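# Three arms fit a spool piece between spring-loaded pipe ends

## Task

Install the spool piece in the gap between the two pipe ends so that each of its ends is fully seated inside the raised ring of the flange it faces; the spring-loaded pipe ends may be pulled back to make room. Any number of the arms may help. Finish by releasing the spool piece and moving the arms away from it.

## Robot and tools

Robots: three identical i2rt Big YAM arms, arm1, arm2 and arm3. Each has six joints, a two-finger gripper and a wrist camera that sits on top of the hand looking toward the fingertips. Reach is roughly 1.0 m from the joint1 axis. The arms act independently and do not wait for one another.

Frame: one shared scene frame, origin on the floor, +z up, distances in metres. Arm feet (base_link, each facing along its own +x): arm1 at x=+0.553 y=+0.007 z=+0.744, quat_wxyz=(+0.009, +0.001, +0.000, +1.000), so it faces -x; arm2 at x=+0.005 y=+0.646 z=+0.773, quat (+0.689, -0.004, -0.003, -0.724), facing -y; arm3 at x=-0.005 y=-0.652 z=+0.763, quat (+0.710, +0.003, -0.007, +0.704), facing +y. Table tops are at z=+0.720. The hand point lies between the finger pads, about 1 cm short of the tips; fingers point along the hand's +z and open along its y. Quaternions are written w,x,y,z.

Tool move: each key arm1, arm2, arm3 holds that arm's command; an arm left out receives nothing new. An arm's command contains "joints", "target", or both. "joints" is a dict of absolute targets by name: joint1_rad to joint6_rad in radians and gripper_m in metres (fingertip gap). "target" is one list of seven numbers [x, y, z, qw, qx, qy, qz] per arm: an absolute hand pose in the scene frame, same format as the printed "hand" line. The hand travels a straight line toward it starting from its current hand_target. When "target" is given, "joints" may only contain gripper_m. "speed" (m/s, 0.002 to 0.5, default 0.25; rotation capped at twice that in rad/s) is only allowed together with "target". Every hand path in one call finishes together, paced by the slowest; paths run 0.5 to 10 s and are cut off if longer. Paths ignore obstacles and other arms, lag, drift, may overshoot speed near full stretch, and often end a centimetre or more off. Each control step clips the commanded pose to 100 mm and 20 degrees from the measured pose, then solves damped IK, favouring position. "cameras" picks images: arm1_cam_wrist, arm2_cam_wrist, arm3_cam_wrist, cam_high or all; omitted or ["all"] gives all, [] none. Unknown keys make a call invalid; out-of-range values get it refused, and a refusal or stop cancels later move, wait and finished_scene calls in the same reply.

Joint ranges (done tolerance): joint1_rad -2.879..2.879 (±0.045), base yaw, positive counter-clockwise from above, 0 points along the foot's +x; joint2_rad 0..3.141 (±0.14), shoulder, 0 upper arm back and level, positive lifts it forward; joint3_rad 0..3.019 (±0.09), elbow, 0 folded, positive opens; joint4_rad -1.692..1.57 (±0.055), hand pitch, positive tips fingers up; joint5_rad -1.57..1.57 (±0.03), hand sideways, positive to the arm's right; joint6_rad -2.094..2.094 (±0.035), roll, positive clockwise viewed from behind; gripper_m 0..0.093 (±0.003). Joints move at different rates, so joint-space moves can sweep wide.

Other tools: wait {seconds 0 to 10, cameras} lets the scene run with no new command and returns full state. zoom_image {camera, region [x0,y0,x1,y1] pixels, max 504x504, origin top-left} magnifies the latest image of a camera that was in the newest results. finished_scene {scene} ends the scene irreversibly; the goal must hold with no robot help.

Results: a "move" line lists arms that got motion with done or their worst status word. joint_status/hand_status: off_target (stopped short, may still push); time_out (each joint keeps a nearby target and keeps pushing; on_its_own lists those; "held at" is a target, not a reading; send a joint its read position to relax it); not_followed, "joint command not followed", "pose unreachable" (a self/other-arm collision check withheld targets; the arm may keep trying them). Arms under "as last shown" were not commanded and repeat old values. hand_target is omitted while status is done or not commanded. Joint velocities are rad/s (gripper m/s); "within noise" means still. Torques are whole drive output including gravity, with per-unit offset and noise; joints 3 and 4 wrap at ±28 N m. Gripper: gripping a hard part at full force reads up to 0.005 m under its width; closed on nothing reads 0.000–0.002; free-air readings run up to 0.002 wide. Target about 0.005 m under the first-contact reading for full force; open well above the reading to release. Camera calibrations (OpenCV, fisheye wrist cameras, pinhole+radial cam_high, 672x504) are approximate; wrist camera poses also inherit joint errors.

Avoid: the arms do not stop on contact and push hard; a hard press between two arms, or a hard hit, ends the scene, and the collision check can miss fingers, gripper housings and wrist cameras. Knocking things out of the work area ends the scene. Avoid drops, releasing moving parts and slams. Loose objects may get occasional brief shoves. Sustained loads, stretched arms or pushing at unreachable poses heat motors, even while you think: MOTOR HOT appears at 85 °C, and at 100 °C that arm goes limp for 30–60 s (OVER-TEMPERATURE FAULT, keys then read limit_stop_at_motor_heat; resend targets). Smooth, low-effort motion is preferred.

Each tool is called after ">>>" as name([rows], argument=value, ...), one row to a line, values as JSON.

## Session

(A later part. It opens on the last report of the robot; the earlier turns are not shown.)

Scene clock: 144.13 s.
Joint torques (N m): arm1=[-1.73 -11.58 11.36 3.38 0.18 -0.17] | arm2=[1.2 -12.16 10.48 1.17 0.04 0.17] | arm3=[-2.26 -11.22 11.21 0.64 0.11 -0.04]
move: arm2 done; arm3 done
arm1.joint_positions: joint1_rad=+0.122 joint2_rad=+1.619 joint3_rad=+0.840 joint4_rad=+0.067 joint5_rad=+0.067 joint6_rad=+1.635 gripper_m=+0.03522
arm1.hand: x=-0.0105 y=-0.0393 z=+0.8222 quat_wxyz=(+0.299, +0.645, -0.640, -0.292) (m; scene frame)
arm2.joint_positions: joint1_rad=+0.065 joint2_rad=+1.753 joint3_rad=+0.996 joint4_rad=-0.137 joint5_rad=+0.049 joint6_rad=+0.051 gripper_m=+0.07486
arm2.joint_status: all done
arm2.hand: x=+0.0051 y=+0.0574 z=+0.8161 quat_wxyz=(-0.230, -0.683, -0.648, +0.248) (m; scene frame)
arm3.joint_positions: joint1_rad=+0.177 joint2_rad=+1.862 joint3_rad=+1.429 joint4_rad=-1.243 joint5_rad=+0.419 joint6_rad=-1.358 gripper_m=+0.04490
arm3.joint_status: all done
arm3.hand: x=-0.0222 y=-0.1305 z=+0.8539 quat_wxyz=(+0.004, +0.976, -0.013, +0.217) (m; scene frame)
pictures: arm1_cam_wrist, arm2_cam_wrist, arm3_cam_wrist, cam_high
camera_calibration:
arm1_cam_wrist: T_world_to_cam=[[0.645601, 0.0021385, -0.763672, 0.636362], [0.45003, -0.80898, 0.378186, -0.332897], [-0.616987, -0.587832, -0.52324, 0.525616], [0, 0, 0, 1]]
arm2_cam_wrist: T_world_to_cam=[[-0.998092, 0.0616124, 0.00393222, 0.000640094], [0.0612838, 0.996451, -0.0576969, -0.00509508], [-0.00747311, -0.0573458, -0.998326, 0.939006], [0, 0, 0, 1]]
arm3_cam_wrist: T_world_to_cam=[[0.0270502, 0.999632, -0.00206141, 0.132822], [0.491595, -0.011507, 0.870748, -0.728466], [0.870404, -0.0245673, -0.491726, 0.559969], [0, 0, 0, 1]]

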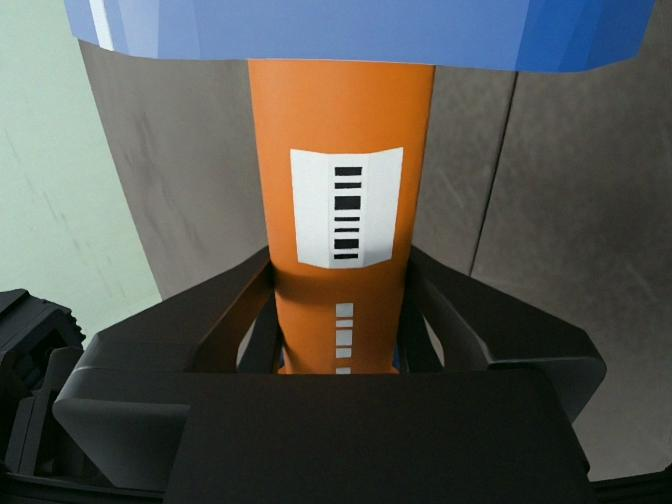

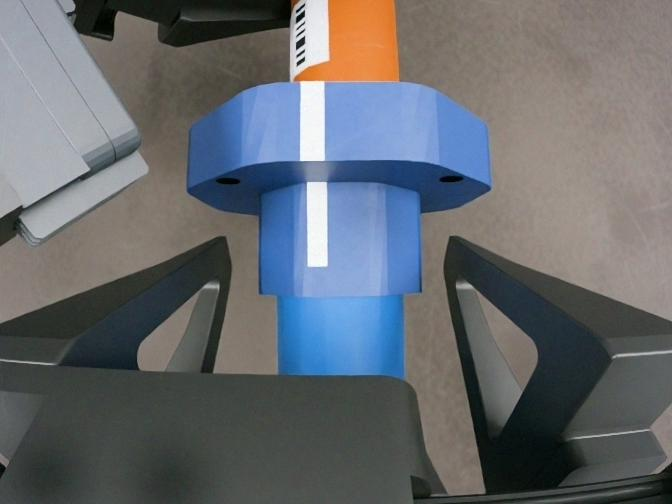

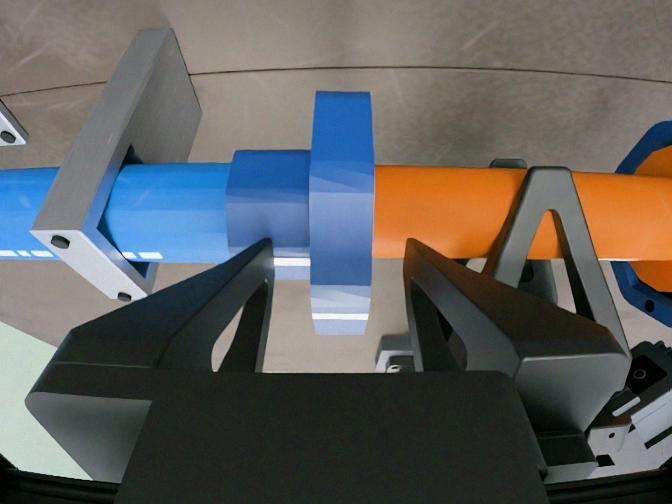

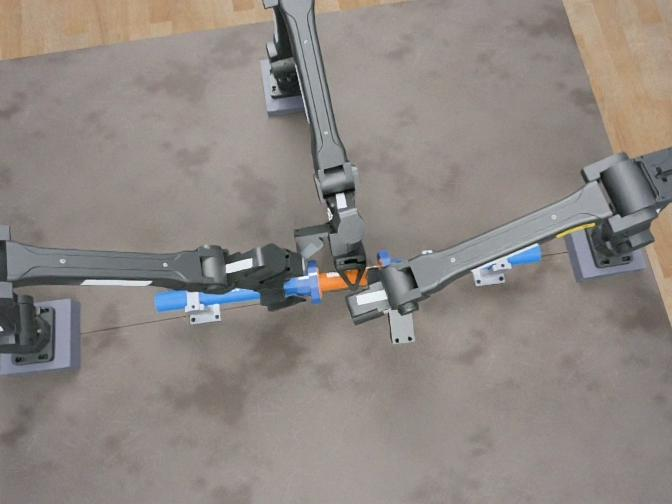

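Seated. Retract arms, then release arm1.

>>> move(arm2={"target":[0.0,0.12,0.95,0.234,0.685,0.644,-0.249]}, arm3={"target":[-0.045,-0.128,0.95,0.004,0.976,-0.02,0.216]}, cameras=[])

>>> move(arm1={"joints":{"gripper_m":0.07}}, arm3={"target":[-0.045,-0.28,0.98,0.004,0.976,-0.02,0.216]}, cameras=[])

>>> move(arm1={"target":[0.11,-0.04,0.97,0.30,0.645,-0.64,-0.292],"speed":0.2})

>>> zoom_image(camera="cam_high", region=[290, 200, 420, 320])

>>> zoom_image(camera="arm1_cam_wrist", region=[100, 0, 600, 350])

Scene clock: 151.57 s.
Joint torques (N m): arm1=[-1.79 -11.63 11.34 3.38 0.18 -0.17] | arm2=[0.38 -10.11 8.66 1.18 -0.11 0.08] | arm3=[0.79 -13.22 12.16 0.21 0.06 0.06]
Heat: arm1: hottest joint3_rad 43 °C; arm2: hottest joint3_rad 36 °C; arm3: hottest joint3_rad 34 °C.
move: arm2 done; arm3 off_target
arm1: as last shown
arm2.joint_positions: joint1_rad=+0.065 joint2_rad=+1.397 joint3_rad=+0.988 joint4_rad=-0.463 joint5_rad=+0.045 joint6_rad=+0.052 gripper_m=+0.07491
arm2.hand: x=+0.0052 y=+0.1159 z=+0.9541 quat_wxyz=(-0.239, -0.680, -0.645, +0.253) (m; scene frame)
arm2.hand_target: x=+0.0000 y=+0.1200 z=+0.9499 quat_wxyz=(-0.234, -0.685, -0.644, +0.249) (m; scene frame)
arm2.hand_status: done (0.008 m and 0.9 deg from the pose sent, 0.148 m and 0.7 deg at the start)
arm3.joint_positions: joint1_rad=+0.202 joint2_rad=+1.800 joint3_rad=+1.571 joint4_rad=-1.494 joint5_rad=+0.415 joint6_rad=-1.312 gripper_m=+0.04495
arm3.hand: x=-0.0351 y=-0.1393 z=+0.9386 quat_wxyz=(+0.020, +0.975, -0.018, +0.220) (m; scene frame)
arm3.hand_target: x=-0.0449 y=-0.1286 z=+0.9501 quat_wxyz=(+0.004, +0.976, -0.020, +0.216) (m; scene frame)
arm3.hand_status: off_target (0.019 m and 1.9 deg from the pose sent, 0.099 m and 0.8 deg at the start)
pictures: none

Scene clock: 153.03 s.
Joint torques (N m): arm1=[-1.32 -11.75 10.45 2.8 0.12 -0.14] | arm2=[0.32 -10.11 8.65 1.18 -0.1 0.08] | arm3=[0.26 -8.18 8.5 0.35 0.02 0.07]
move: arm1 done; arm3 done
arm1.joint_positions: joint1_rad=+0.116 joint2_rad=+1.619 joint3_rad=+0.853 joint4_rad=+0.081 joint5_rad=+0.068 joint6_rad=+1.632 gripper_m=+0.06994
arm1.joint_status: all done
arm1.hand: x=-0.0185 y=-0.0363 z=+0.8310 quat_wxyz=(+0.307, +0.639, -0.637, -0.302) (m; scene frame)
arm2: as last shown
arm3.joint_positions: joint1_rad=+0.276 joint2_rad=+1.424 joint3_rad=+1.231 joint4_rad=-1.526 joint5_rad=+0.404 joint6_rad=-1.228 gripper_m=+0.04495
arm3.hand: x=-0.0390 y=-0.2760 z=+0.9805 quat_wxyz=(+0.003, +0.976, -0.024, +0.216) (m; scene frame)
arm3.hand_target: x=-0.0449 y=-0.2799 z=+0.9801 quat_wxyz=(+0.004, +0.976, -0.020, +0.216) (m; scene frame)
arm3.hand_status: done (0.007 m and 0.5 deg from the pose sent, 0.147 m and 1.9 deg at the start)
pictures: none

Scene clock: 154.77 s.
Joint torques (N m): arm1=[-0.03 -5.66 9.66 1.37 0.19 0.2] | arm2=[0.32 -10.17 8.66 1.2 -0.11 0.08] | arm3=[0.32 -8.35 8.44 0.2 0 0.07]
move: arm1 done
arm1.joint_positions: joint1_rad=+0.155 joint2_rad=+1.057 joint3_rad=+0.760 joint4_rad=-0.414 joint5_rad=+0.094 joint6_rad=+1.647 gripper_m=+0.06996
arm1.hand: x=+0.1096 y=-0.0370 z=+0.9677 quat_wxyz=(+0.299, +0.647, -0.636, -0.295) (m; scene frame)
arm1.hand_target: x=+0.1100 y=-0.0400 z=+0.9700 quat_wxyz=(+0.300, +0.645, -0.640, -0.292) (m; scene frame)
arm1.hand_status: done (0.004 m and 0.6 deg from the pose sent, 0.189 m and 1.6 deg at the start)
arm2, arm3: as last shown
arm3.joint_positions: joint1_rad=+0.276 joint2_rad=+1.424 joint3_rad=+1.231 joint4_rad=-1.527 joint5_rad=+0.404 joint6_rad=-1.228 gripper_m=+0.04495
arm3.hand: x=-0.0390 y=-0.2761 z=+0.9805 quat_wxyz=(+0.003, +0.976, -0.024, +0.216) (m; scene frame)
pictures: arm1_cam_wrist, arm2_cam_wrist, arm3_cam_wrist, cam_high
camera_calibration:
arm1_cam_wrist: T_world_to_cam=[[0.642317, 0.0109315, -0.766361, 0.673173], [0.45523, -0.809858, 0.369994, -0.432759], [-0.616599, -0.586525, -0.525162, 0.679004], [0, 0, 0, 1]]
arm2_cam_wrist: T_world_to_cam=[[-0.99826, 0.058949, -0.00147842, 0.00212939], [0.05888, 0.995099, -0.0794376, -0.0345527], [-0.0032116, -0.0793864, -0.996839, 1.08117], [0, 0, 0, 1]]
arm3_cam_wrist: T_world_to_cam=[[0.0482506, 0.998815, 0.00628657, 0.271522], [0.492627, -0.0292719, 0.869748, -0.836046], [0.868902, -0.0388689, -0.493456, 0.630958], [0, 0, 0, 1]]

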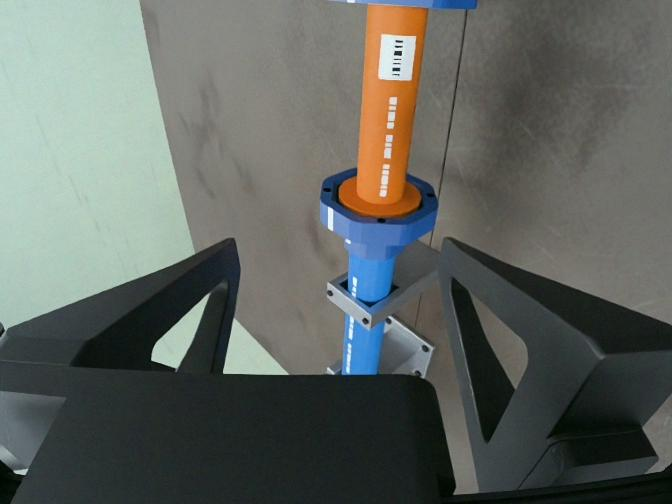

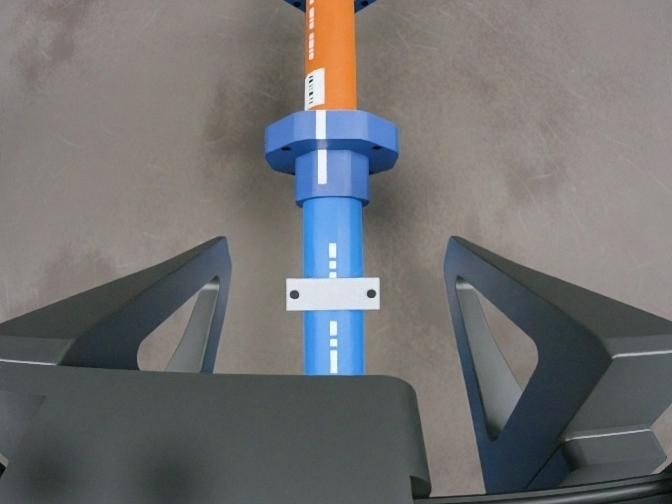

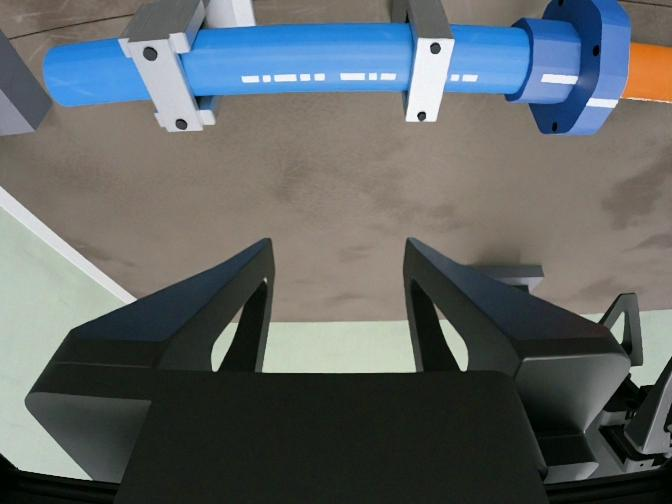

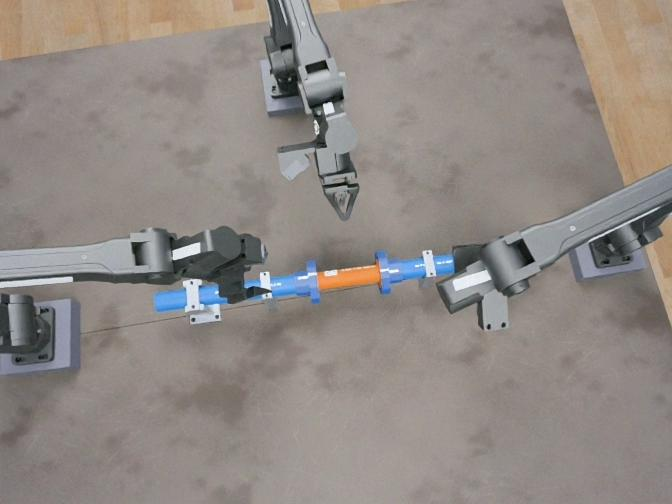

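Scaled by 3.877 from the camera's 672x504 image, which has a finer 960x720 frame.

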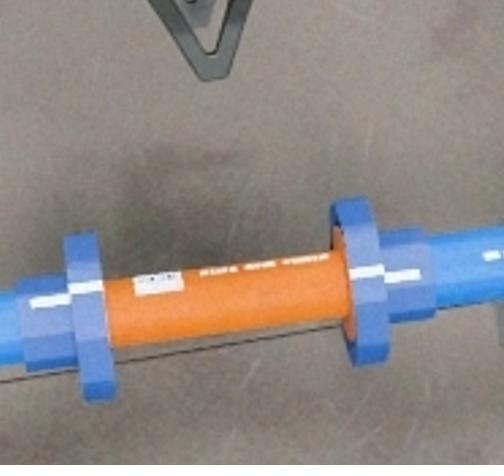

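Scaled by 1.008 from the camera's 672x504 image, which has a finer 960x720 frame.

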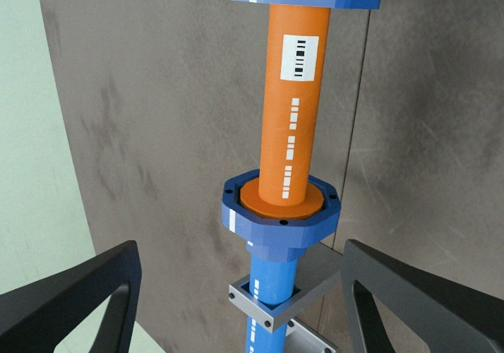

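>>> finished_scene(scene=2)

The scene is finished: the task was done.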